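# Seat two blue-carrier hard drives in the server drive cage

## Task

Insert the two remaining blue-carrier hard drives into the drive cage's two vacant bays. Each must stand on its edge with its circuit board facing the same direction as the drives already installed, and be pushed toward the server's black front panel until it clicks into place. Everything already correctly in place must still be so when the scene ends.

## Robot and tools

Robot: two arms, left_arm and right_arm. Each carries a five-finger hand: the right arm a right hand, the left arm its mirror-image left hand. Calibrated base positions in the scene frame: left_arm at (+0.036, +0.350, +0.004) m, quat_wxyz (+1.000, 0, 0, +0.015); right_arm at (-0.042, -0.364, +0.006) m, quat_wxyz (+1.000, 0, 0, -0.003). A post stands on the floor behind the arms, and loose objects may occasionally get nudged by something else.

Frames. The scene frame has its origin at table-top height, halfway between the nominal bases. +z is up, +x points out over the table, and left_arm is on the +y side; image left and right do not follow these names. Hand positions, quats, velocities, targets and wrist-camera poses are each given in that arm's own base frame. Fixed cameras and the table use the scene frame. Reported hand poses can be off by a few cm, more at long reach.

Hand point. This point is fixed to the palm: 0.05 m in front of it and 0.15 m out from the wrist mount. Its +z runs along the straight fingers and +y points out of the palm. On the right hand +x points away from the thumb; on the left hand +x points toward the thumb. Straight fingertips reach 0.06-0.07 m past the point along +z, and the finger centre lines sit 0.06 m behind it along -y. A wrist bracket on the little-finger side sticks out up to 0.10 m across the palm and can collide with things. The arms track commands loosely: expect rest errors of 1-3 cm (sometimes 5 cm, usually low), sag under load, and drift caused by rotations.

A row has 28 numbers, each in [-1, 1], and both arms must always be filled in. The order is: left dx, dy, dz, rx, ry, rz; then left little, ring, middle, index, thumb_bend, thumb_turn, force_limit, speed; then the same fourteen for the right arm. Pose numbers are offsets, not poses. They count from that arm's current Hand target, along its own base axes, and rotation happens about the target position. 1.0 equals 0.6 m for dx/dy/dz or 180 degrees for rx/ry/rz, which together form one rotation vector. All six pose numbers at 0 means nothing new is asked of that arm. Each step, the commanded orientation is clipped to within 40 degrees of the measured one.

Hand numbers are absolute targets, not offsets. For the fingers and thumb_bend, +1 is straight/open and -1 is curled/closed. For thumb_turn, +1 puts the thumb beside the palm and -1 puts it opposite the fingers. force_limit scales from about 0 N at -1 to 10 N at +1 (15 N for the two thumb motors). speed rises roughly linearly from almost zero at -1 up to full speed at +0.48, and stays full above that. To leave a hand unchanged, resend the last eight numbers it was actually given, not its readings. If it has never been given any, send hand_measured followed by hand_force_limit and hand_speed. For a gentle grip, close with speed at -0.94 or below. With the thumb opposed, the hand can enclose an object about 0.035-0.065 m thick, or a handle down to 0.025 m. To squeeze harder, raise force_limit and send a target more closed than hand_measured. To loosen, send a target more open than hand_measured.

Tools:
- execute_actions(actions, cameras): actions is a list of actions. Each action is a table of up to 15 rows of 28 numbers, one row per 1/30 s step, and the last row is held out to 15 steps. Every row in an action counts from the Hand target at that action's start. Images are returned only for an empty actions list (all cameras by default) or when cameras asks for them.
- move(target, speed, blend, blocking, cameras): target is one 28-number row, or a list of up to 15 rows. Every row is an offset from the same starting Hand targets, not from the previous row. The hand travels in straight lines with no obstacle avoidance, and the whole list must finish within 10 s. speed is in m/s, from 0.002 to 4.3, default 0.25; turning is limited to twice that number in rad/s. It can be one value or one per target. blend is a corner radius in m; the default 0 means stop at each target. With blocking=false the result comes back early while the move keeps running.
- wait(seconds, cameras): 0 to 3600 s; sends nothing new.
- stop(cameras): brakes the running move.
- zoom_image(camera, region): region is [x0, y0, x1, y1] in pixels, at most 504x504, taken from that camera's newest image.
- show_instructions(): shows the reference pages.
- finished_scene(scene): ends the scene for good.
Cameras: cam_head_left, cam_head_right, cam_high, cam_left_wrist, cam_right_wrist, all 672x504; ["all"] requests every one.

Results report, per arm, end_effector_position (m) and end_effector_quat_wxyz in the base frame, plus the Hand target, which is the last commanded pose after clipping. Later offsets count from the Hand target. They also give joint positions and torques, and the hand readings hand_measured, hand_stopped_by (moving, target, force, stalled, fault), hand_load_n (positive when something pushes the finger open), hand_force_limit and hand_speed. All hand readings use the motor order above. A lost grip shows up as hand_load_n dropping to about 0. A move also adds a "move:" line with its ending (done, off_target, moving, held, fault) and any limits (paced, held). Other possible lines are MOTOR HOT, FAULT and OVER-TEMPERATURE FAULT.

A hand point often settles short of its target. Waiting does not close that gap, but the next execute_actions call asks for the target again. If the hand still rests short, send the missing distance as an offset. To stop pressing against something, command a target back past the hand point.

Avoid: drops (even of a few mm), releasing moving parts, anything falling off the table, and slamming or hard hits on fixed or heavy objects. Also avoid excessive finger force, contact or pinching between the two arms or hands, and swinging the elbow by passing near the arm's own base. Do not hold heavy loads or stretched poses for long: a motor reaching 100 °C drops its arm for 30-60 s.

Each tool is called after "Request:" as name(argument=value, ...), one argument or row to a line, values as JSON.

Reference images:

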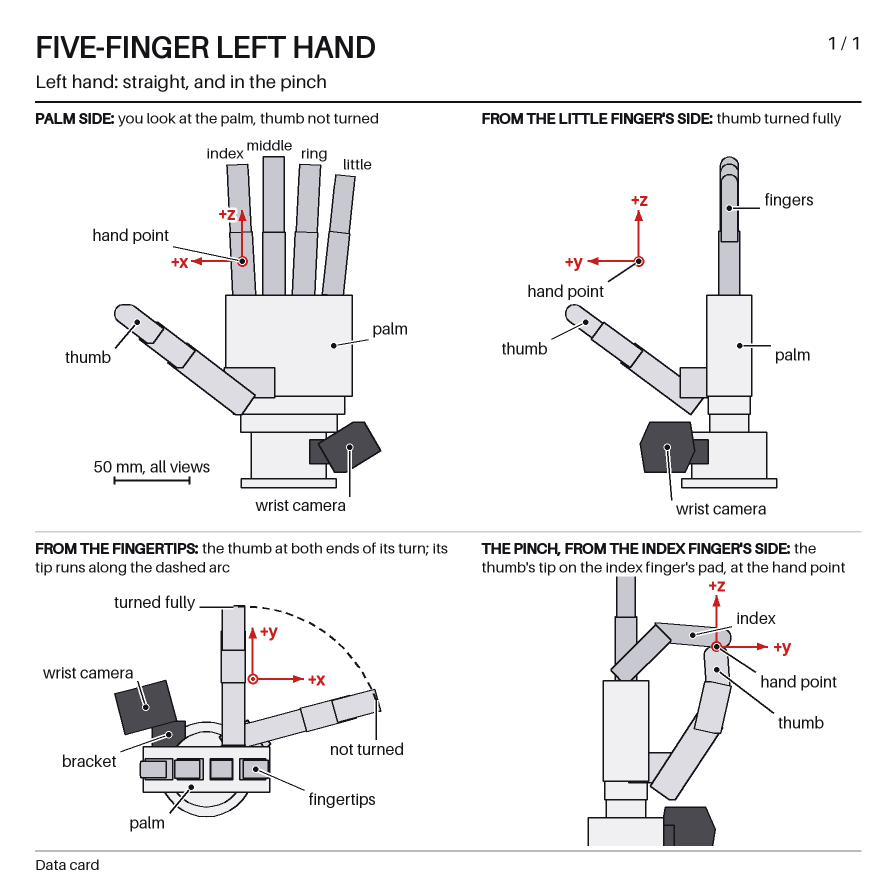

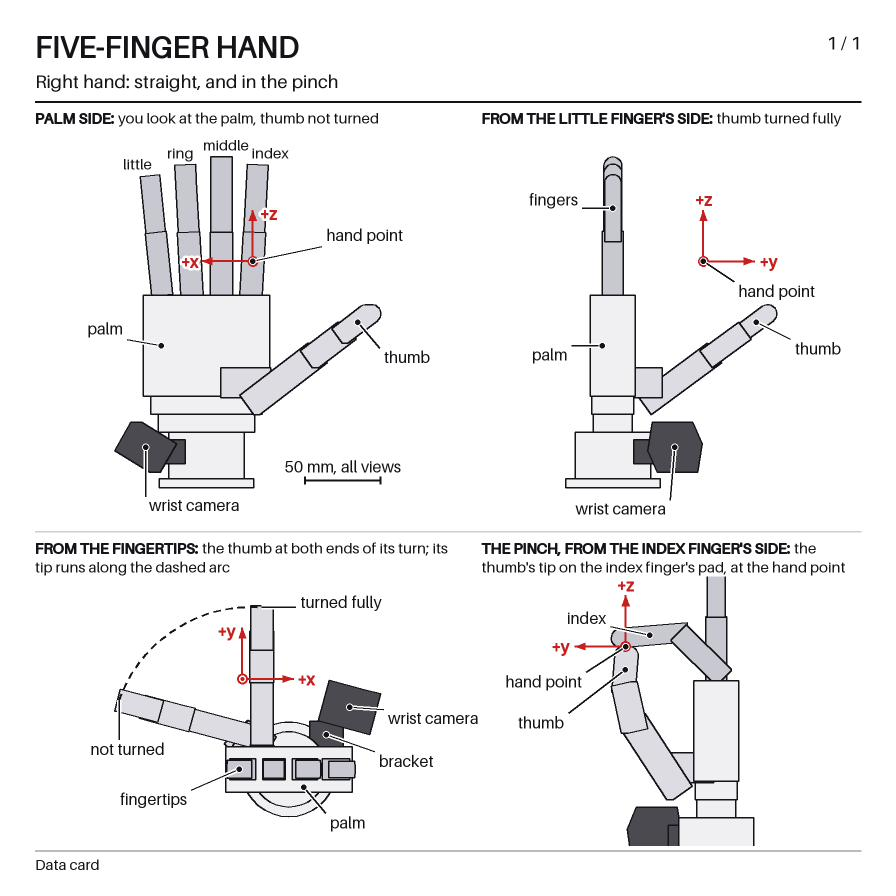

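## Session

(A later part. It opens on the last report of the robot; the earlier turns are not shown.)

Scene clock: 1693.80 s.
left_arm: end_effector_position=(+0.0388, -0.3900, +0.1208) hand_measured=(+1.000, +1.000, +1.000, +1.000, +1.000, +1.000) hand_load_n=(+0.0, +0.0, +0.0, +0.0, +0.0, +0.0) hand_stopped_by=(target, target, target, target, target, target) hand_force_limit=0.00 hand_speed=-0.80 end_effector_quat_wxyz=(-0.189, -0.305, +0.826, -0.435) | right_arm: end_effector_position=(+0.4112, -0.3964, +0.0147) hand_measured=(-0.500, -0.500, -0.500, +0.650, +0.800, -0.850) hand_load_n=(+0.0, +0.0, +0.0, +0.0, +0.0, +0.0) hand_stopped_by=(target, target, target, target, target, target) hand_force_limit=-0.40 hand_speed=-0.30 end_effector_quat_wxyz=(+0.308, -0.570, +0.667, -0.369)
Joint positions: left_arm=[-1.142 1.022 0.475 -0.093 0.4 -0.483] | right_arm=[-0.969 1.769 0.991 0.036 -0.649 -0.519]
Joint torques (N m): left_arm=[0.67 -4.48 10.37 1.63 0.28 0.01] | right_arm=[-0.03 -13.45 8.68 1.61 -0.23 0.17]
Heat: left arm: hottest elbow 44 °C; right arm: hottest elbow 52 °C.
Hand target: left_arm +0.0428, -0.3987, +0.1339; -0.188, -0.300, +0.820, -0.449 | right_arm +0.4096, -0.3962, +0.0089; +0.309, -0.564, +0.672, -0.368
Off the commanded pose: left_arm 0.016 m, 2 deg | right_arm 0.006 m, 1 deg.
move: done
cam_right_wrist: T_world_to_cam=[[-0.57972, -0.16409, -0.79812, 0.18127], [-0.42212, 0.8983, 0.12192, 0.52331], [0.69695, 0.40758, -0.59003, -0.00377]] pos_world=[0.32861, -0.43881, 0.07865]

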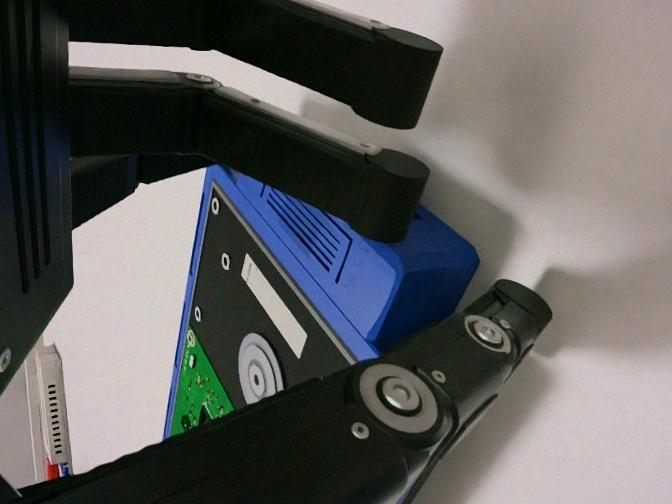

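Request:
move(
  target=[0,0,0,0,0,0,1,1,1,1,1,1,0,-0.8,0.0,0,0,0,0,0,-0.5,-0.5,-0.5,0.1,0.3,-0.85,-0.4,-0.92],
  cameras=[],
  speed=0.05,
)

Request:
move(
  target=[0,0,0,0,0,0,1,1,1,1,1,1,0,-0.8,0.0,0,0,0,0,0,-0.5,-0.5,-0.5,0.0,0.2,-0.85,0.7,-0.92],
  cameras=["cam_right_wrist"],
  speed=0.05,
)

Scene clock: 1704.33 s.
left_arm: end_effector_position=(+0.0388, -0.3900, +0.1208) hand_measured=(+1.000, +1.000, +1.000, +1.000, +1.000, +1.000) hand_load_n=(+0.0, +0.0, +0.0, +0.0, +0.0, +0.0) hand_stopped_by=(target, target, target, target, target, target) hand_force_limit=0.00 hand_speed=-0.80 end_effector_quat_wxyz=(-0.189, -0.305, +0.826, -0.435) | right_arm: end_effector_position=(+0.4122, -0.3978, +0.0158) hand_measured=(-0.500, -0.500, -0.500, +0.404, +0.650, -0.850) hand_load_n=(+0.0, +0.0, +0.0, +4.0, +4.5, +0.0) hand_stopped_by=(target, target, target, force, force, target) hand_force_limit=-0.40 hand_speed=-0.92 end_effector_quat_wxyz=(+0.308, -0.569, +0.666, -0.372)
Joint positions: left_arm=[-1.142 1.022 0.475 -0.093 0.4 -0.483] | right_arm=[-0.969 1.769 0.991 0.044 -0.649 -0.515]
Joint torques (N m): left_arm=[0.73 -4.48 10.39 1.63 0.28 0.01] | right_arm=[0.5 -13.16 8.59 1.55 -0.2 0.14]
Heat: left arm: hottest elbow 44 °C; right arm: hottest elbow 51 °C.
Hand target: left_arm +0.0428, -0.3987, +0.1339; -0.188, -0.300, +0.820, -0.449 | right_arm +0.4096, -0.3962, +0.0089; +0.309, -0.564, +0.672, -0.368
Off the commanded pose: left_arm 0.016 m, 2 deg | right_arm 0.008 m, 1 deg.
move: done

Scene clock: 1705.17 s.
left_arm: end_effector_position=(+0.0388, -0.3900, +0.1208) hand_measured=(+1.000, +1.000, +1.000, +1.000, +1.000, +1.000) hand_load_n=(+0.0, +0.0, +0.0, +0.0, +0.0, +0.0) hand_stopped_by=(target, target, target, target, target, target) hand_force_limit=0.00 hand_speed=-0.80 end_effector_quat_wxyz=(-0.189, -0.305, +0.826, -0.435) | right_arm: end_effector_position=(+0.4123, -0.3976, +0.0159) hand_measured=(-0.500, -0.500, -0.500, +0.378, +0.584, -0.850) hand_load_n=(+0.0, +0.0, +0.0, +11.0, +12.5, +0.0) hand_stopped_by=(target, target, target, force, force, target) hand_force_limit=0.70 hand_speed=-0.92 end_effector_quat_wxyz=(+0.308, -0.568, +0.667, -0.372)
Joint positions: left_arm=[-1.142 1.022 0.475 -0.093 0.4 -0.483] | right_arm=[-0.969 1.769 0.991 0.044 -0.649 -0.512]
Joint torques (N m): left_arm=[0.73 -4.48 10.37 1.65 0.28 0.01] | right_arm=[0.09 -14.39 8.66 1.57 -0.21 0.14]
Heat: left arm: hottest elbow 44 °C; right arm: hottest elbow 51 °C.
Hand target: left_arm +0.0428, -0.3987, +0.1339; -0.188, -0.300, +0.820, -0.449 | right_arm +0.4096, -0.3962, +0.0090; +0.309, -0.564, +0.672, -0.368
Off the commanded pose: left_arm 0.016 m, 2 deg | right_arm 0.008 m, 1 deg.
move: done
cam_right_wrist: T_world_to_cam=[[-0.576, -0.16358, -0.80091, 0.18138], [-0.41952, 0.90006, 0.11788, 0.52433], [0.70159, 0.4039, -0.58706, -0.00681]] pos_world=[0.32922, -0.43951, 0.07946]

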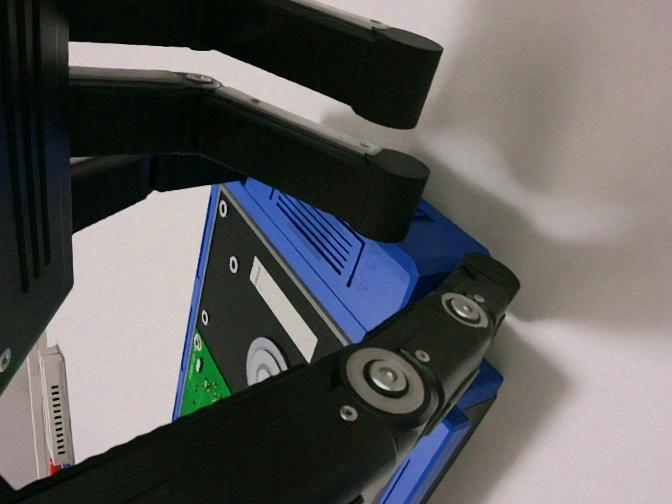

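Request:
move(
  target=[0,0,0,0,0,0,1,1,1,1,1,1,0,-0.8,0.0,0,0.055,0,0,0,-0.5,-0.5,-0.5,0.0,0.2,-0.85,0.7,-0.92],
  cameras=["cam_right_wrist","cam_high"],
  speed=0.05,
)

Scene clock: 1717.47 s.
left_arm: end_effector_position=(+0.0388, -0.3900, +0.1208) hand_measured=(+1.000, +1.000, +1.000, +1.000, +1.000, +1.000) hand_load_n=(+0.0, +0.0, +0.0, +0.0, +0.0, +0.0) hand_stopped_by=(target, target, target, target, target, target) hand_force_limit=0.00 hand_speed=-0.80 end_effector_quat_wxyz=(-0.189, -0.305, +0.826, -0.435) | right_arm: end_effector_position=(+0.4048, -0.3877, +0.0179) hand_measured=(-0.500, -0.500, -0.500, +0.378, +0.584, -0.850) hand_load_n=(+0.0, +0.0, +0.0, +10.0, +12.0, -1.5) hand_stopped_by=(target, target, target, force, force, target) hand_force_limit=0.70 hand_speed=-0.92 end_effector_quat_wxyz=(+0.309, -0.566, +0.679, -0.350)
Joint positions: left_arm=[-1.142 1.022 0.475 -0.093 0.4 -0.483] | right_arm=[-0.969 1.748 0.991 -0.028 -0.645 -0.512]
Joint torques (N m): left_arm=[0.73 -4.48 10.37 1.63 0.28 0.01] | right_arm=[-0.15 -17.67 10.65 1.13 -0.33 0.17]
Heat: left arm: hottest elbow 44 °C; right arm: hottest elbow 50 °C.
Hand target: left_arm +0.0428, -0.3987, +0.1339; -0.188, -0.300, +0.820, -0.449 | right_arm +0.4096, -0.3962, +0.0420; +0.309, -0.564, +0.672, -0.368
Off the commanded pose: left_arm 0.016 m, 2 deg | right_arm 0.026 m, 2 deg.
move: off_target (right_arm)
cam_right_wrist: T_world_to_cam=[[-0.60108, -0.12936, -0.78865, 0.20352], [-0.41279, 0.89524, 0.16777, 0.50653], [0.68433, 0.42639, -0.59151, 0.01141]] pos_world=[0.32361, -0.432, 0.08227]
Images, in order (width x height): cam_high 672x504, cam_right_wrist 672x504.

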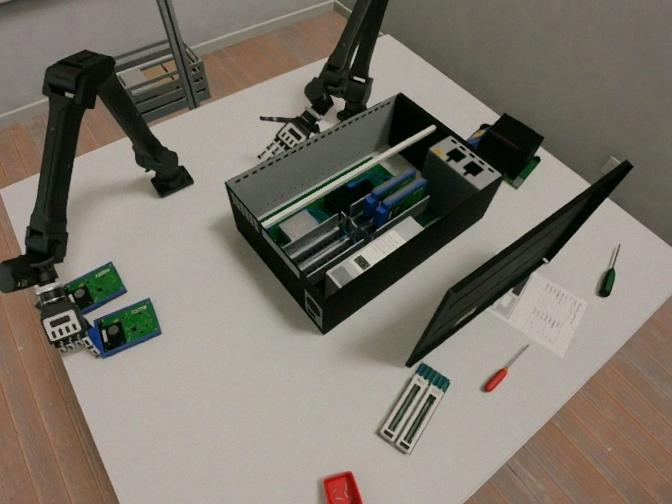

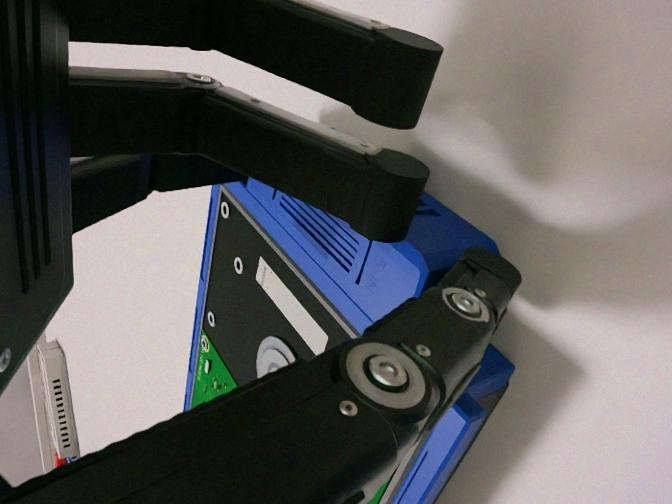

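Request:
move(
  target=[0,0,0,0,0,0,1,1,1,1,1,1,0,-0.8,0.0,0,0.04,0,0,0,-0.5,-0.5,-0.5,0.0,0.2,-0.85,0.7,-0.92],
  cameras=["cam_right_wrist"],
  speed=0.05,
)

Scene clock: 1725.43 s.
left_arm: end_effector_position=(+0.0388, -0.3900, +0.1208) hand_measured=(+1.000, +1.000, +1.000, +1.000, +1.000, +1.000) hand_load_n=(+0.0, +0.0, +0.0, -0.5, +0.0, -0.5) hand_stopped_by=(target, target, target, target, target, target) hand_force_limit=0.00 hand_speed=-0.80 end_effector_quat_wxyz=(-0.189, -0.305, +0.826, -0.435) | right_arm: end_effector_position=(+0.3989, -0.3802, +0.0309) hand_measured=(-0.500, -0.500, -0.500, +0.378, +0.584, -0.850) hand_load_n=(+0.0, +0.0, +0.0, +10.0, +11.5, -0.5) hand_stopped_by=(target, target, target, force, force, target) hand_force_limit=0.70 hand_speed=-0.92 end_effector_quat_wxyz=(+0.308, -0.565, +0.686, -0.338)
Joint positions: left_arm=[-1.142 1.022 0.475 -0.093 0.4 -0.483] | right_arm=[-0.969 1.709 0.991 -0.094 -0.642 -0.512]
Joint torques (N m): left_arm=[0.73 -4.48 10.39 1.62 0.28 0.01] | right_arm=[1.2 -17.38 12.93 1.2 -0.59 0.12]
Heat: left arm: hottest elbow 44 °C; right arm: hottest elbow 50 °C.
Hand target: left_arm +0.0428, -0.3987, +0.1339; -0.188, -0.300, +0.820, -0.449 | right_arm +0.4096, -0.3962, +0.0660; +0.309, -0.564, +0.672, -0.368
Off the commanded pose: left_arm 0.016 m, 2 deg | right_arm 0.040 m, 4 deg.
move: off_target (right_arm)
cam_right_wrist: T_world_to_cam=[[-0.61485, -0.11197, -0.78066, 0.223], [-0.40735, 0.89269, 0.19279, 0.49131], [0.6753, 0.43654, -0.59448, 0.02744]] pos_world=[0.31871, -0.4256, 0.09568]

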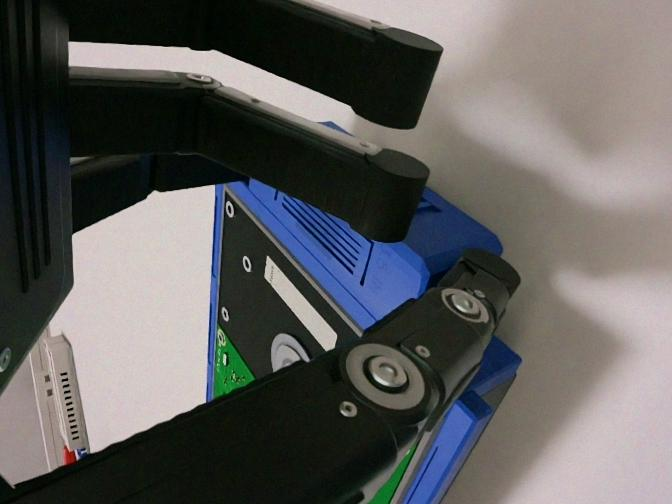

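Request:
move(
  target=[0,0,0,0,0,0,1,1,1,1,1,1,0,-0.8,0.006,0.0345,0.0733,-0.1368,0.0240,0,-0.5,-0.5,-0.5,0.0,0.2,-0.85,0.7,-0.92],
  cameras=["cam_right_wrist","cam_high"],
  speed=0.06,
)

Scene clock: 1748.70 s.
left_arm: end_effector_position=(+0.0388, -0.3900, +0.1208) hand_measured=(+1.000, +1.000, +1.000, +1.000, +1.000, +1.000) hand_load_n=(+0.0, +0.0, +0.0, +0.0, +0.0, +0.0) hand_stopped_by=(target, target, target, target, target, target) hand_force_limit=0.00 hand_speed=-0.80 end_effector_quat_wxyz=(-0.189, -0.305, +0.826, -0.435) | right_arm: end_effector_position=(+0.4047, -0.3683, +0.0816) hand_measured=(-0.500, -0.500, -0.500, +0.378, +0.584, -0.850) hand_load_n=(+0.0, +0.0, +0.0, +9.5, +11.5, +0.0) hand_stopped_by=(target, target, target, force, force, target) hand_force_limit=0.70 hand_speed=-0.92 end_effector_quat_wxyz=(-0.163, +0.630, -0.614, +0.447)
Joint positions: left_arm=[-1.142 1.022 0.475 -0.093 0.4 -0.483] | right_arm=[-0.832 1.497 0.866 0.012 -0.339 -0.68]
Joint torques (N m): left_arm=[0.67 -4.42 10.37 1.65 0.28 0.01] | right_arm=[0.97 -15.15 10.92 2.47 -0.02 -0.22]
Heat: left arm: hottest elbow 44 °C; right arm: hottest elbow 52 °C.
Hand target: left_arm +0.0428, -0.3987, +0.1339; -0.188, -0.300, +0.820, -0.449 | right_arm +0.4132, -0.3754, +0.1100; -0.156, +0.630, -0.589, +0.481
Off the commanded pose: left_arm 0.016 m, 2 deg | right_arm 0.031 m, 5 deg.
move: off_target (right_arm)
cam_right_wrist: T_world_to_cam=[[-0.66813, -0.403, -0.62546, 0.16922], [-0.40978, 0.90094, -0.14277, 0.50465], [0.62104, 0.16091, -0.76709, -0.01691]] pos_world=[0.33036, -0.38374, 0.16491]
Images, in order (width x height): cam_high 672x504, cam_right_wrist 672x504.

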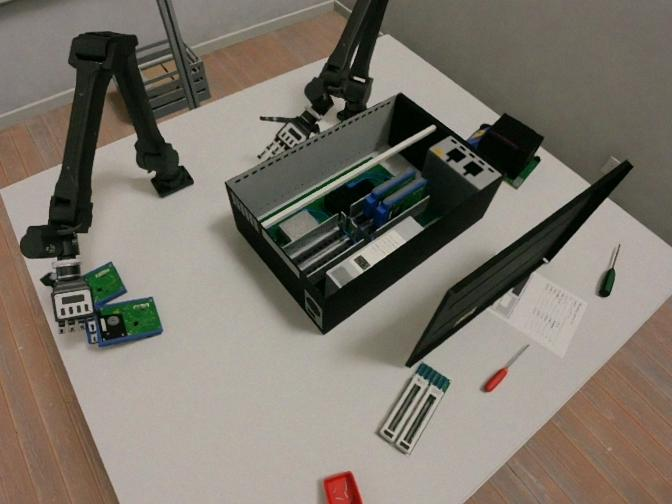

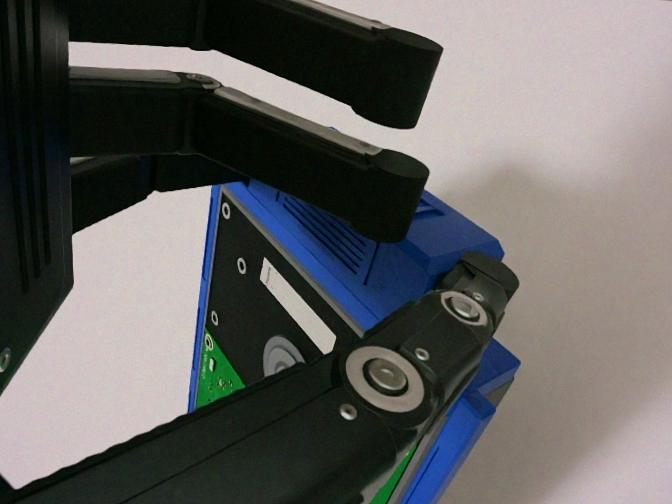

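Request:
move(
  target=[
    [0,0,0,0,0,0,1,1,1,1,1,1,0,-0.8,-0.0043,0.0637,0.0533,-0.093,0.02925,-0.04035,-0.5,-0.5,-0.5,0.0,0.2,-0.85,0.7,-0.92],
    [0,0,0,0,0,0,1,1,1,1,1,1,0,-0.8,-0.002,0.144,0.09,-0.1860,0.0585,-0.0807,-0.5,-0.5,-0.5,0.0,0.2,-0.85,0.7,-0.92],
  ],
  cameras=["cam_right_wrist","cam_high"],
  speed=0.06,
  blend=0.01,
)

Scene clock: 1790.43 s.
left_arm: end_effector_position=(+0.0388, -0.3900, +0.1208) hand_measured=(+1.000, +1.000, +1.000, +1.000, +1.000, +1.000) hand_load_n=(+0.0, +0.0, +0.5, +0.0, +0.0, -0.5) hand_stopped_by=(target, target, target, target, target, target) hand_force_limit=0.00 hand_speed=-0.80 end_effector_quat_wxyz=(-0.189, -0.305, +0.826, -0.435) | right_arm: end_effector_position=(+0.4050, -0.2870, +0.1405) hand_measured=(-0.500, -0.500, -0.500, +0.378, +0.584, -0.850) hand_load_n=(+0.0, +0.0, +0.0, +9.5, +11.5, +0.0) hand_stopped_by=(target, target, target, force, force, target) hand_force_limit=0.70 hand_speed=-0.92 end_effector_quat_wxyz=(+0.146, +0.624, -0.524, +0.561)
Joint positions: left_arm=[-1.142 1.022 0.475 -0.093 0.4 -0.483] | right_arm=[-0.356 1.317 0.669 0.251 0.56 -0.907]
Joint torques (N m): left_arm=[0.67 -4.48 10.39 1.63 0.28 0.01] | right_arm=[-0.03 -9.7 11.17 2.81 0.51 -0.28]
Heat: left arm: hottest elbow 44 °C; right arm: hottest elbow 49 °C.
Hand target: left_arm +0.0428, -0.3987, +0.1339; -0.188, -0.300, +0.820, -0.449 | right_arm +0.4121, -0.2890, +0.1639; +0.146, +0.611, -0.512, +0.586
Off the commanded pose: left_arm 0.016 m, 2 deg | right_arm 0.025 m, 4 deg.
move: off_target (right_arm)
cam_right_wrist: T_world_to_cam=[[-0.85189, -0.49416, -0.17347, 0.22377], [-0.30809, 0.7407, -0.59703, 0.4167], [0.42352, -0.45516, -0.78324, -0.07963]] pos_world=[0.35273, -0.23432, 0.22523]
Images, in order (width x height): cam_high 672x504, cam_right_wrist 672x504.

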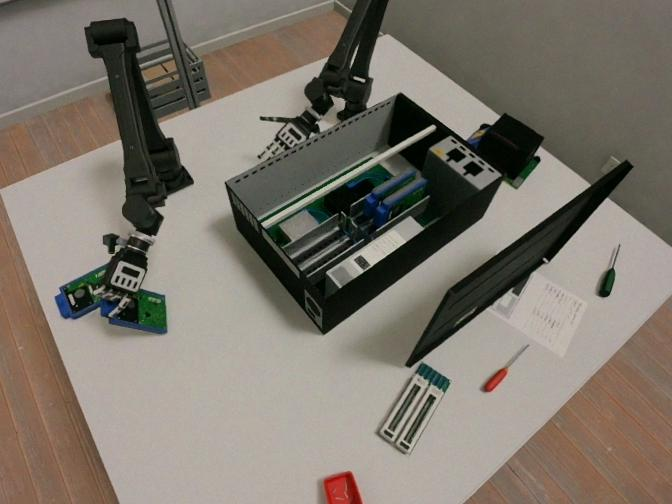

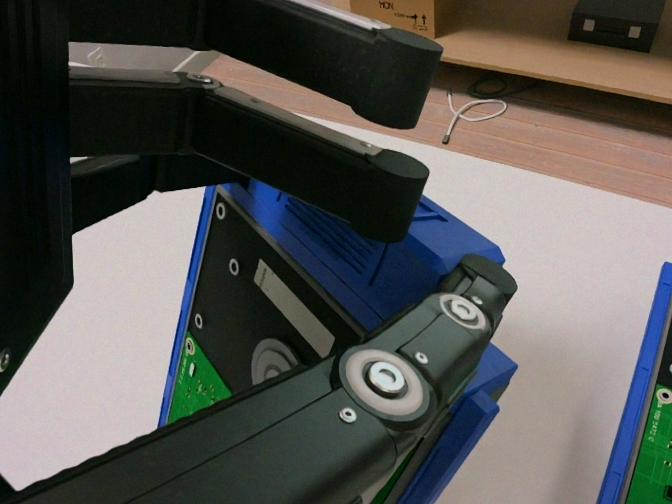

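Request:
move(
  target=[
    [0,0,0,0,0,0,1,1,1,1,1,1,0,-0.8,0.0305,0.0637,0.0155,-0.0718,0.0466,-0.0394,-0.5,-0.5,-0.5,0.0,0.2,-0.85,0.7,-0.92],
    [0,0,0,0,0,0,1,1,1,1,1,1,0,-0.8,0.0633,0.1308,0.0133,-0.1436,0.0931,-0.0787,-0.5,-0.5,-0.5,0.0,0.2,-0.85,0.7,-0.92],
  ],
  cameras=["cam_right_wrist","cam_high","cam_head_right"],
  speed=0.06,
  blend=0.01,
)

Scene clock: 1841.70 s.
left_arm: end_effector_position=(+0.0388, -0.3900, +0.1208) hand_measured=(+1.000, +1.000, +1.000, +1.000, +1.000, +1.000) hand_load_n=(+0.0, +0.0, +0.0, +0.0, +0.0, -0.5) hand_stopped_by=(target, target, target, target, target, target) hand_force_limit=0.00 hand_speed=-0.80 end_effector_quat_wxyz=(-0.189, -0.305, +0.826, -0.435) | right_arm: end_effector_position=(+0.4328, -0.2123, +0.1537) hand_measured=(-0.500, -0.500, -0.500, +0.378, +0.584, -0.850) hand_load_n=(+0.0, +0.0, +0.0, +10.5, +11.5, +3.0) hand_stopped_by=(target, target, target, force, force, target) hand_force_limit=0.70 hand_speed=-0.92 end_effector_quat_wxyz=(+0.420, +0.584, -0.414, +0.557)
Joint positions: left_arm=[-1.142 1.022 0.475 -0.093 0.4 -0.483] | right_arm=[-0.021 1.678 0.749 0.85 1.241 -1.525]
Joint torques (N m): left_arm=[0.73 -4.42 10.39 1.63 0.28 0.01] | right_arm=[1.38 -11.99 12.59 1.68 0.24 -0.47]
Heat: left arm: hottest elbow 45 °C; right arm: hottest elbow 49 °C.
Hand target: left_arm +0.0428, -0.3987, +0.1339; -0.188, -0.300, +0.820, -0.449 | right_arm +0.4500, -0.2105, +0.1719; +0.421, +0.574, -0.412, +0.569
Off the commanded pose: left_arm 0.016 m, 2 deg | right_arm 0.025 m, 2 deg.
move: off_target (right_arm)
cam_right_wrist: T_world_to_cam=[[-0.92227, -0.27042, 0.27622, 0.29552], [-0.37709, 0.47225, -0.79674, 0.38134], [0.08501, -0.83896, -0.53751, -0.0197]] pos_world=[0.41802, -0.1167, 0.21161]
Images, in order (width x height): cam_head_right 672x504, cam_high 672x504, cam_right_wrist 672x504.

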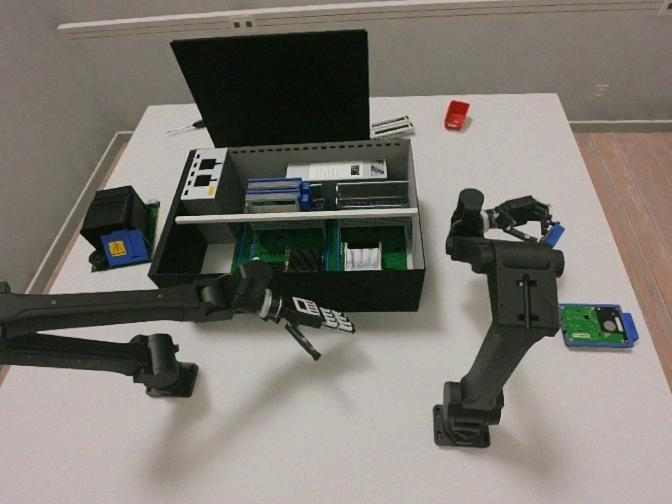

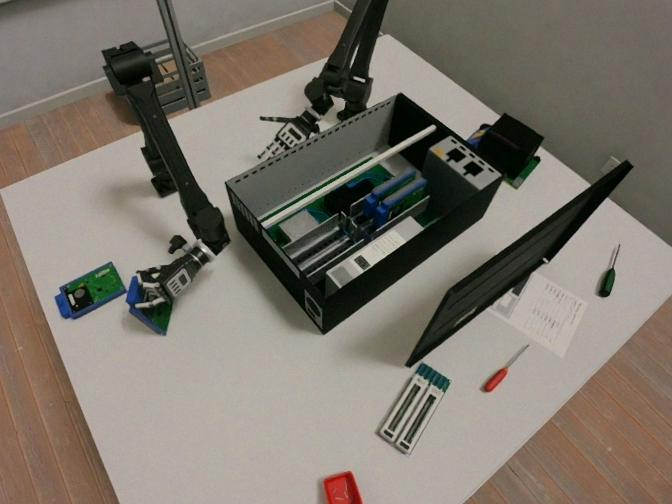

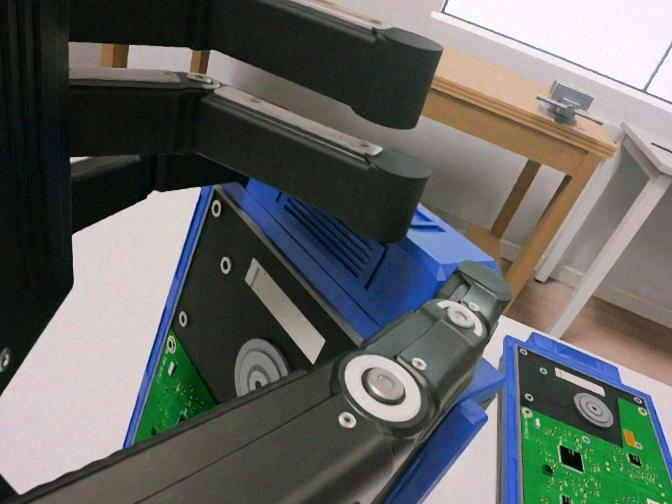

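Request:
zoom_image(
  camera="cam_high",
  region=[90, 210, 240, 350],
)

Request:
zoom_image(
  camera="cam_head_right",
  region=[430, 170, 600, 300],
)

Scaled by 3.360 from the camera's image (finer frame: 960x720).

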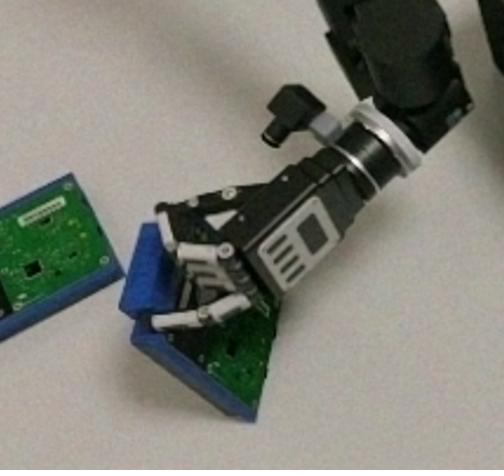

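Scaled by 2.965 from the camera's image (finer frame: 960x720).

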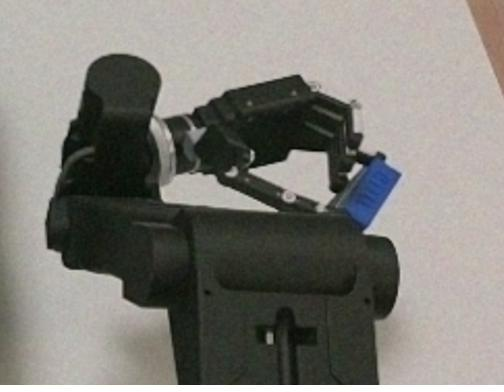

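Request:
move(
  target=[0,0,0,0,0,0,1,1,1,1,1,1,0,-0.8,0,0,0.045,0,0,0,-0.5,-0.5,-0.5,0.0,0.2,-0.85,0.7,-0.92],
  cameras=["cam_right_wrist","cam_high"],
  speed=0.05,
)

Request:
zoom_image(
  camera="cam_high",
  region=[90, 210, 240, 350],
)

Scene clock: 1878.63 s.
left_arm: end_effector_position=(+0.0388, -0.3900, +0.1208) hand_measured=(+1.000, +1.000, +1.000, +1.000, +1.000, +1.000) hand_load_n=(+0.0, +0.0, +0.0, +0.0, +0.0, +0.0) hand_stopped_by=(target, target, target, target, target, target) hand_force_limit=0.00 hand_speed=-0.80 end_effector_quat_wxyz=(-0.189, -0.305, +0.826, -0.435) | right_arm: end_effector_position=(+0.4306, -0.2123, +0.1564) hand_measured=(-0.500, -0.500, -0.500, +0.378, +0.584, -0.850) hand_load_n=(+0.0, +0.0, +0.0, +10.5, +11.0, +3.5) hand_stopped_by=(target, target, target, force, force, target) hand_force_limit=0.70 hand_speed=-0.92 end_effector_quat_wxyz=(+0.428, +0.594, -0.406, +0.547)
Joint positions: left_arm=[-1.142 1.022 0.475 -0.093 0.4 -0.483] | right_arm=[-0.021 1.665 0.749 0.807 1.241 -1.532]
Joint torques (N m): left_arm=[0.73 -4.48 10.37 1.65 0.28 0.01] | right_arm=[1.61 -15.74 13.71 1.06 0.31 -0.61]
Heat: left arm: hottest elbow 45 °C; right arm: hottest elbow 51 °C.
Hand target: left_arm +0.0428, -0.3987, +0.1339; -0.188, -0.300, +0.820, -0.449 | right_arm +0.4500, -0.2105, +0.1989; +0.421, +0.574, -0.412, +0.569
Off the commanded pose: left_arm 0.016 m, 2 deg | right_arm 0.047 m, 4 deg.
move: off_target (right_arm)
cam_right_wrist: T_world_to_cam=[[-0.91182, -0.27018, 0.30917, 0.28314], [-0.40524, 0.47111, -0.78348, 0.39248], [0.06603, -0.83968, -0.53905, -0.00977]] pos_world=[0.41787, -0.11661, 0.2147]
Images, in order (width x height): cam_high 672x504, cam_right_wrist 672x504.

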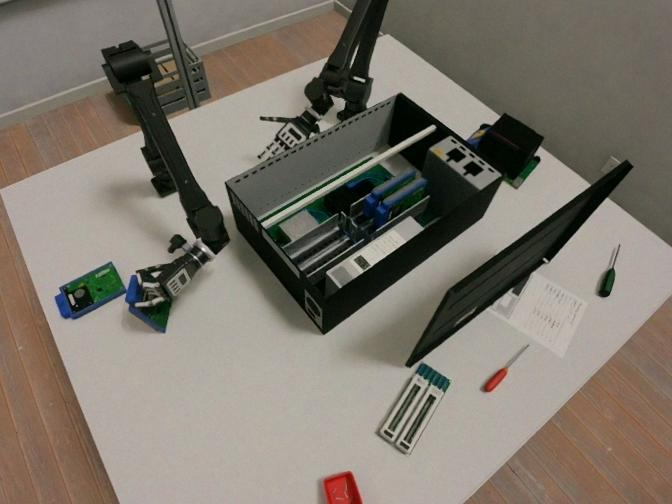

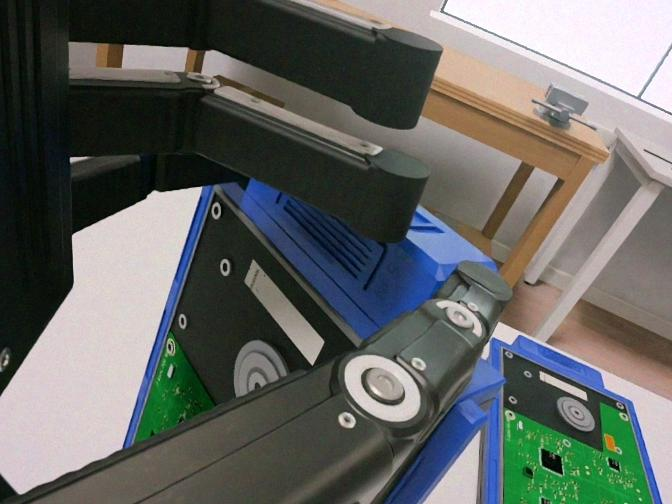

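Scaled by 3.360 from the camera's image (finer frame: 960x720).

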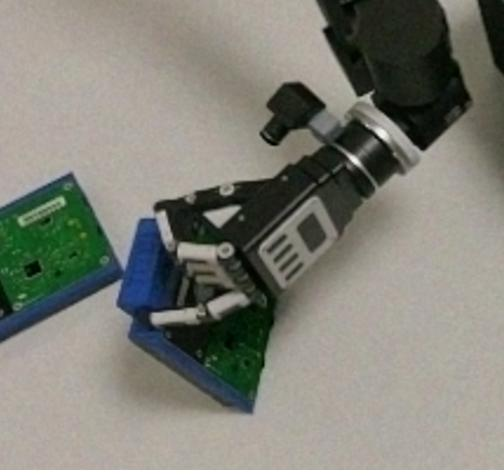

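Request:
move(
  target=[0,0,0,0,0,0,1,1,1,1,1,1,0,-0.8,0,0,0.05,0,0,0,-0.5,-0.5,-0.5,0.0,0.2,-0.85,0.7,-0.92],
  cameras=["cam_high"],
  speed=0.05,
)

Request:
zoom_image(
  camera="cam_high",
  region=[90, 210, 240, 350],
)

Scene clock: 1885.73 s.
left_arm: end_effector_position=(+0.0388, -0.3900, +0.1208) hand_measured=(+1.000, +1.000, +1.000, +1.000, +1.000, +1.000) hand_load_n=(+0.0, +0.0, +0.0, +0.0, +0.0, +0.0) hand_stopped_by=(target, target, target, target, target, target) hand_force_limit=0.00 hand_speed=-0.80 end_effector_quat_wxyz=(-0.189, -0.305, +0.826, -0.435) | right_arm: end_effector_position=(+0.4267, -0.2122, +0.1792) hand_measured=(-0.500, -0.500, -0.500, +0.378, +0.584, -0.850) hand_load_n=(+0.0, +0.0, +0.0, +10.5, +10.0, +3.5) hand_stopped_by=(target, target, target, force, force, target) hand_force_limit=0.70 hand_speed=-0.92 end_effector_quat_wxyz=(+0.432, +0.599, -0.402, +0.541)
Joint positions: left_arm=[-1.142 1.022 0.475 -0.093 0.4 -0.483] | right_arm=[-0.021 1.598 0.757 0.714 1.241 -1.533]
Joint torques (N m): left_arm=[0.73 -4.48 10.39 1.63 0.28 0.01] | right_arm=[1.38 -15.15 15.79 1.11 0.34 -0.53]
Heat: left arm: hottest elbow 45 °C; right arm: hottest elbow 52 °C.
Hand target: left_arm +0.0428, -0.3987, +0.1339; -0.188, -0.300, +0.820, -0.449 | right_arm +0.4500, -0.2105, +0.2288; +0.421, +0.574, -0.412, +0.569
Off the commanded pose: left_arm 0.016 m, 2 deg | right_arm 0.055 m, 5 deg.
move: off_target (right_arm)

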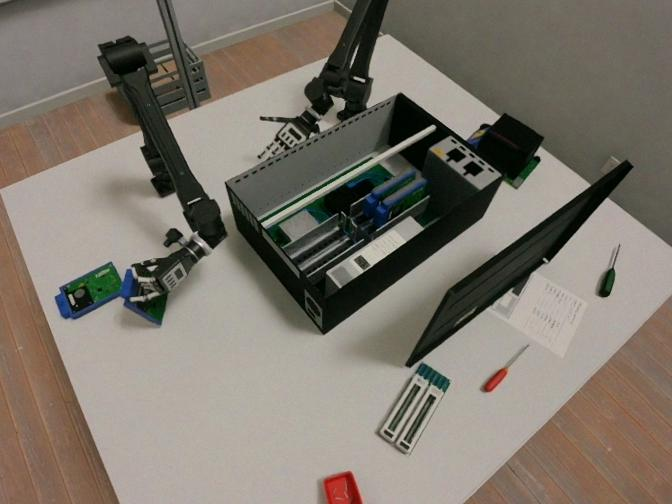

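Scaled by 3.360 from the camera's image (finer frame: 960x720).

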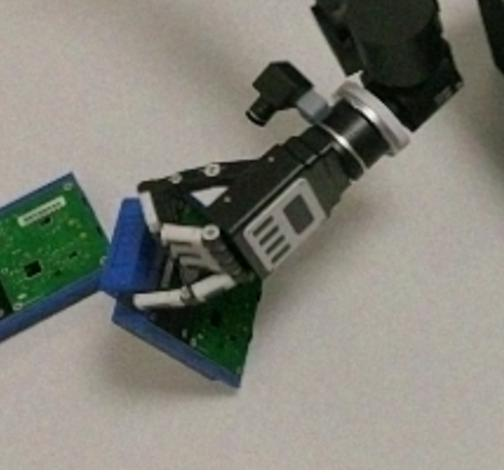

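Request:
move(
  target=[0,0,0,0,0,0,1,1,1,1,1,1,0,-0.8,0.065,0.02,0,0,-0.0167,0,-0.5,-0.5,-0.5,0.0,0.2,-0.85,0.7,-0.92],
  cameras=[],
  speed=0.08,
)

Request:
move(
  target=[0,0,0,0,0,0,1,1,1,1,1,1,0,-0.8,0,0,-0.05,0,0,0,-0.5,-0.5,-0.5,0.0,0.2,-0.85,0.7,-0.92],
  cameras=["cam_high"],
  speed=0.04,
)

Scene clock: 1905.33 s.
left_arm: end_effector_position=(+0.0388, -0.3900, +0.1208) hand_measured=(+1.000, +1.000, +1.000, +1.000, +1.000, +1.000) hand_load_n=(+0.0, +0.0, +0.0, +0.0, -0.5, -0.5) hand_stopped_by=(target, target, target, target, target, target) hand_force_limit=0.00 hand_speed=-0.80 end_effector_quat_wxyz=(-0.189, -0.305, +0.826, -0.435) | right_arm: end_effector_position=(+0.4640, -0.1998, +0.1868) hand_measured=(-0.500, -0.500, -0.500, +0.378, +0.584, -0.850) hand_load_n=(+0.0, +0.0, +0.0, +10.0, +10.0, +3.0) hand_stopped_by=(target, target, target, force, force, target) hand_force_limit=0.70 hand_speed=-0.92 end_effector_quat_wxyz=(+0.423, +0.587, -0.410, +0.555)
Joint positions: left_arm=[-1.142 1.022 0.475 -0.093 0.4 -0.483] | right_arm=[0.008 1.663 0.859 0.721 1.267 -1.533]
Joint torques (N m): left_arm=[0.67 -4.48 10.39 1.62 0.28 0.01] | right_arm=[1.32 -14.45 16.08 2.1 0.23 -0.49]
Heat: left arm: hottest elbow 45 °C; right arm: hottest elbow 53 °C.
Hand target: left_arm +0.0428, -0.3987, +0.1339; -0.188, -0.300, +0.820, -0.449 | right_arm +0.4891, -0.1985, +0.2290; +0.410, +0.559, -0.423, +0.584
Off the commanded pose: left_arm 0.016 m, 2 deg | right_arm 0.049 m, 5 deg.
move: off_target (right_arm)

Scene clock: 1906.67 s.
left_arm: end_effector_position=(+0.0388, -0.3900, +0.1208) hand_measured=(+1.000, +1.000, +1.000, +1.000, +1.000, +1.000) hand_load_n=(+0.0, +0.0, +0.0, +0.0, +0.0, +0.0) hand_stopped_by=(target, target, target, target, target, target) hand_force_limit=0.00 hand_speed=-0.80 end_effector_quat_wxyz=(-0.189, -0.305, +0.826, -0.435) | right_arm: end_effector_position=(+0.4700, -0.1997, +0.1659) hand_measured=(-0.500, -0.500, -0.500, +0.378, +0.584, -0.850) hand_load_n=(+0.0, +0.0, +0.0, +10.0, +10.0, +3.0) hand_stopped_by=(target, target, target, force, force, target) hand_force_limit=0.70 hand_speed=-0.92 end_effector_quat_wxyz=(+0.418, +0.580, -0.415, +0.562)
Joint positions: left_arm=[-1.142 1.022 0.475 -0.093 0.4 -0.483] | right_arm=[0.008 1.724 0.859 0.805 1.268 -1.533]
Joint torques (N m): left_arm=[0.67 -4.42 10.37 1.65 0.28 0.01] | right_arm=[1.49 -14.04 13.86 2.1 0.3 -0.52]
Heat: left arm: hottest elbow 45 °C; right arm: hottest elbow 53 °C.
Hand target: left_arm +0.0428, -0.3987, +0.1339; -0.188, -0.300, +0.820, -0.449 | right_arm +0.4891, -0.1985, +0.1989; +0.410, +0.559, -0.423, +0.584
Off the commanded pose: left_arm 0.016 m, 2 deg | right_arm 0.038 m, 4 deg.
move: off_target (right_arm)

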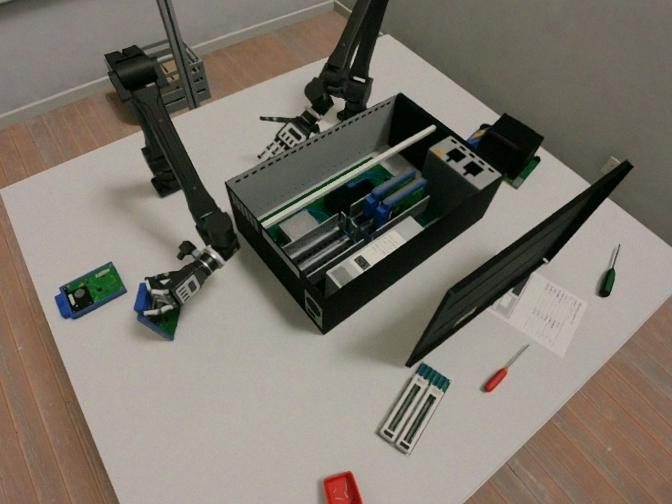

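Request:
move(
  target=[0,0,0,0,0,0,1,1,1,1,1,1,0,-0.8,0,0,-0.022,0,0,0,-0.5,-0.5,-0.5,0.0,0.2,-0.85,0.7,-0.92],
  cameras=["cam_right_wrist"],
  speed=0.03,
)

Scene clock: 1916.63 s.
left_arm: end_effector_position=(+0.0388, -0.3900, +0.1208) hand_measured=(+1.000, +1.000, +1.000, +1.000, +1.000, +1.000) hand_load_n=(+0.0, +0.0, +0.0, -0.5, -0.5, +0.0) hand_stopped_by=(target, target, target, target, target, target) hand_force_limit=0.00 hand_speed=-0.80 end_effector_quat_wxyz=(-0.189, -0.305, +0.826, -0.435) | right_arm: end_effector_position=(+0.4718, -0.1997, +0.1586) hand_measured=(-0.500, -0.500, -0.500, +0.378, +0.584, -0.850) hand_load_n=(+0.0, +0.0, -0.5, +10.0, +10.5, +2.5) hand_stopped_by=(target, target, target, force, force, target) hand_force_limit=0.70 hand_speed=-0.92 end_effector_quat_wxyz=(+0.416, +0.576, -0.418, +0.566)
Joint positions: left_arm=[-1.142 1.022 0.475 -0.093 0.4 -0.483] | right_arm=[0.008 1.747 0.859 0.843 1.269 -1.535]
Joint torques (N m): left_arm=[0.73 -4.48 10.4 1.65 0.28 0.01] | right_arm=[0.38 -14.27 13 1.91 0.06 -0.46]
Heat: left arm: hottest elbow 45 °C; right arm: hottest elbow 52 °C.
Hand target: left_arm +0.0428, -0.3987, +0.1339; -0.188, -0.300, +0.820, -0.449 | right_arm +0.4891, -0.1985, +0.1857; +0.410, +0.559, -0.423, +0.584
Off the commanded pose: left_arm 0.016 m, 2 deg | right_arm 0.032 m, 3 deg.
move: off_target (right_arm)
cam_right_wrist: T_world_to_cam=[[-0.92858, -0.27035, 0.25425, 0.34004], [-0.35752, 0.46786, -0.80826, 0.38565], [0.09956, -0.84144, -0.5311, -0.01831]] pos_world=[0.45546, -0.10391, 0.21553]

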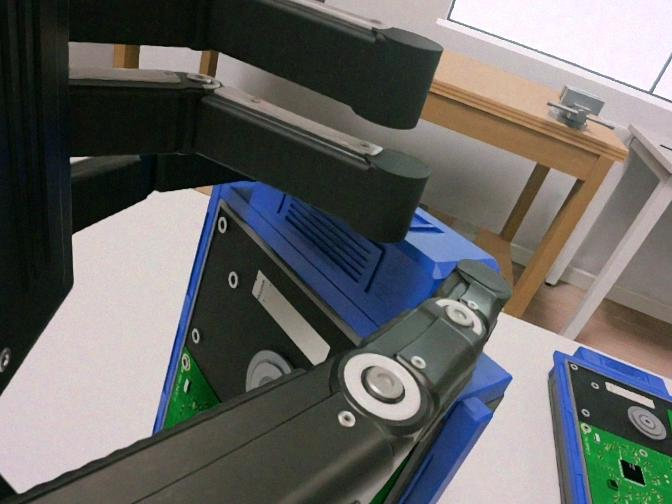

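Request:
wait(
  seconds=0.1,
  cameras=["cam_high","cam_head_left","cam_head_right"],
)

Request:
zoom_image(
  camera="cam_high",
  region=[110, 220, 260, 360],
)

Request:
zoom_image(
  camera="cam_head_left",
  region=[400, 130, 600, 300],
)

Request:
zoom_image(
  camera="cam_head_right",
  region=[430, 150, 600, 290],
)

Scene clock: 1961.57 s.
left_arm: end_effector_position=(+0.0388, -0.3900, +0.1208) hand_measured=(+1.000, +1.000, +1.000, +1.000, +1.000, +1.000) hand_load_n=(+0.0, +0.0, +0.0, +0.5, +0.0, +0.0) hand_stopped_by=(target, target, target, target, target, target) hand_force_limit=0.00 hand_speed=-0.80 end_effector_quat_wxyz=(-0.189, -0.305, +0.826, -0.435) | right_arm: end_effector_position=(+0.4718, -0.1997, +0.1586) hand_measured=(-0.500, -0.500, -0.500, +0.378, +0.584, -0.850) hand_load_n=(+0.0, +0.5, +0.0, +9.5, +10.5, +2.0) hand_stopped_by=(target, target, target, force, force, target) hand_force_limit=0.70 hand_speed=-0.92 end_effector_quat_wxyz=(+0.416, +0.576, -0.418, +0.566)
Joint positions: left_arm=[-1.142 1.022 0.475 -0.093 0.4 -0.483] | right_arm=[0.008 1.747 0.859 0.843 1.269 -1.535]
Joint torques (N m): left_arm=[0.73 -4.48 10.39 1.63 0.28 0.01] | right_arm=[1.08 -15.09 13.18 2.13 0.16 -0.47]
Heat: left arm: hottest elbow 45 °C; right arm: hottest elbow 50 °C.
Hand target: left_arm +0.0428, -0.3987, +0.1339; -0.188, -0.300, +0.820, -0.449 | right_arm +0.4891, -0.1985, +0.1857; +0.410, +0.559, -0.423, +0.584
Off the commanded pose: left_arm 0.016 m, 2 deg | right_arm 0.032 m, 3 deg.
wait: 0.10 s; at rest from the start
Images, in order (width x height): cam_head_left 672x504, cam_head_right 672x504, cam_high 672x504.

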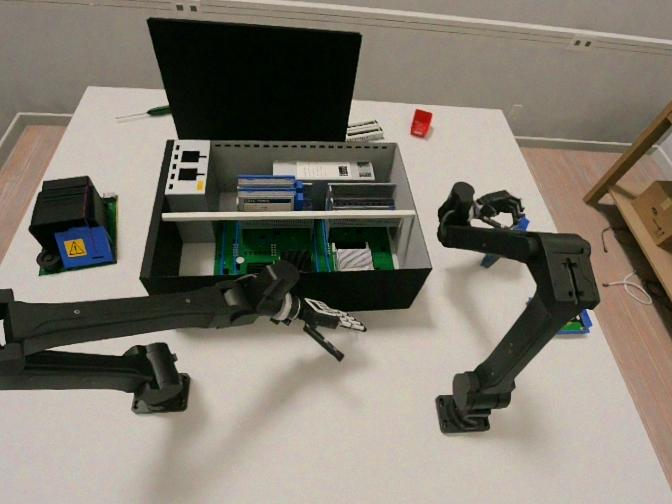

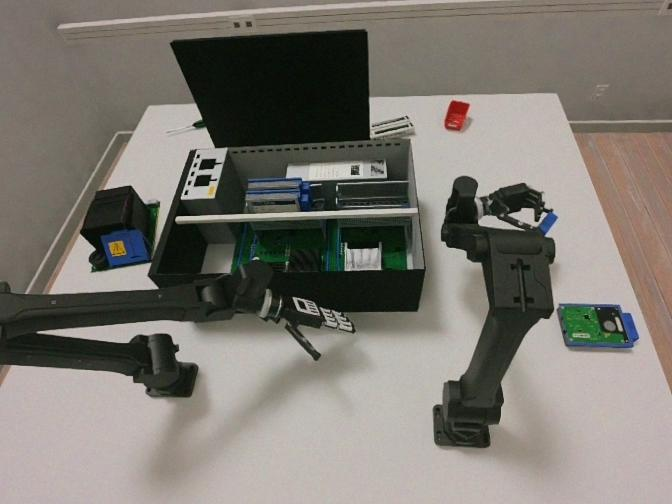

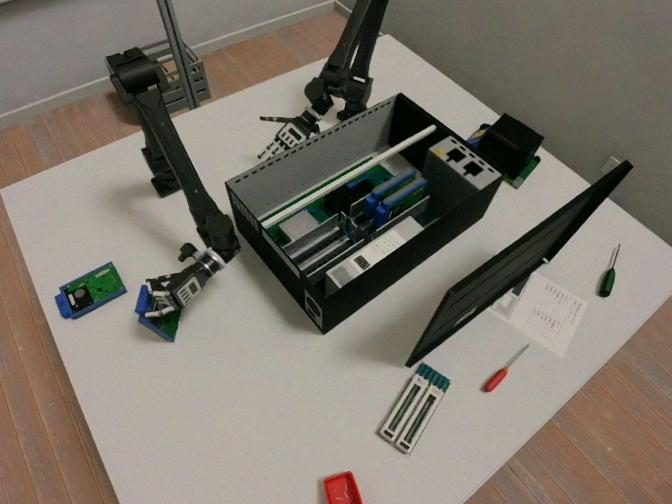

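Scaled by 3.360 from the camera's image (finer frame: 960x720).

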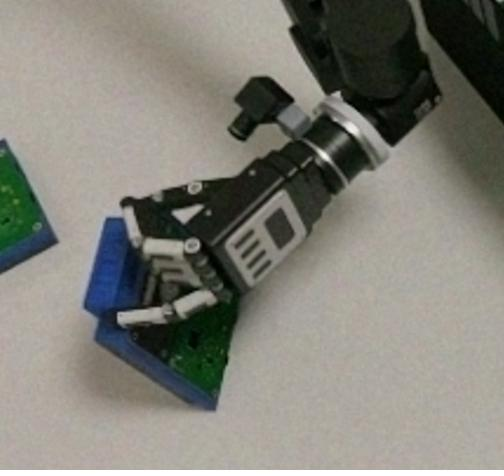

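Scaled by 2.520 from the camera's image (finer frame: 960x720).

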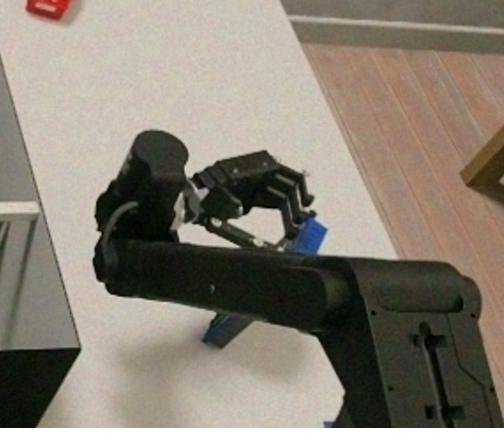

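Scaled by 2.965 from the camera's image (finer frame: 960x720).

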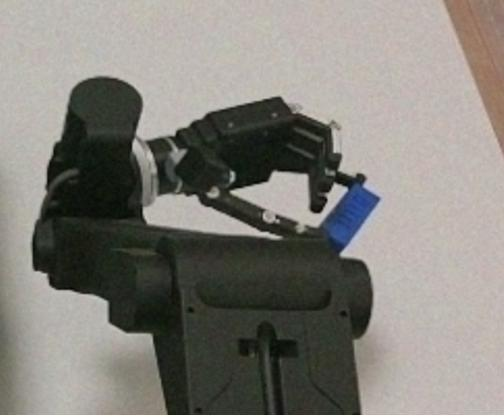

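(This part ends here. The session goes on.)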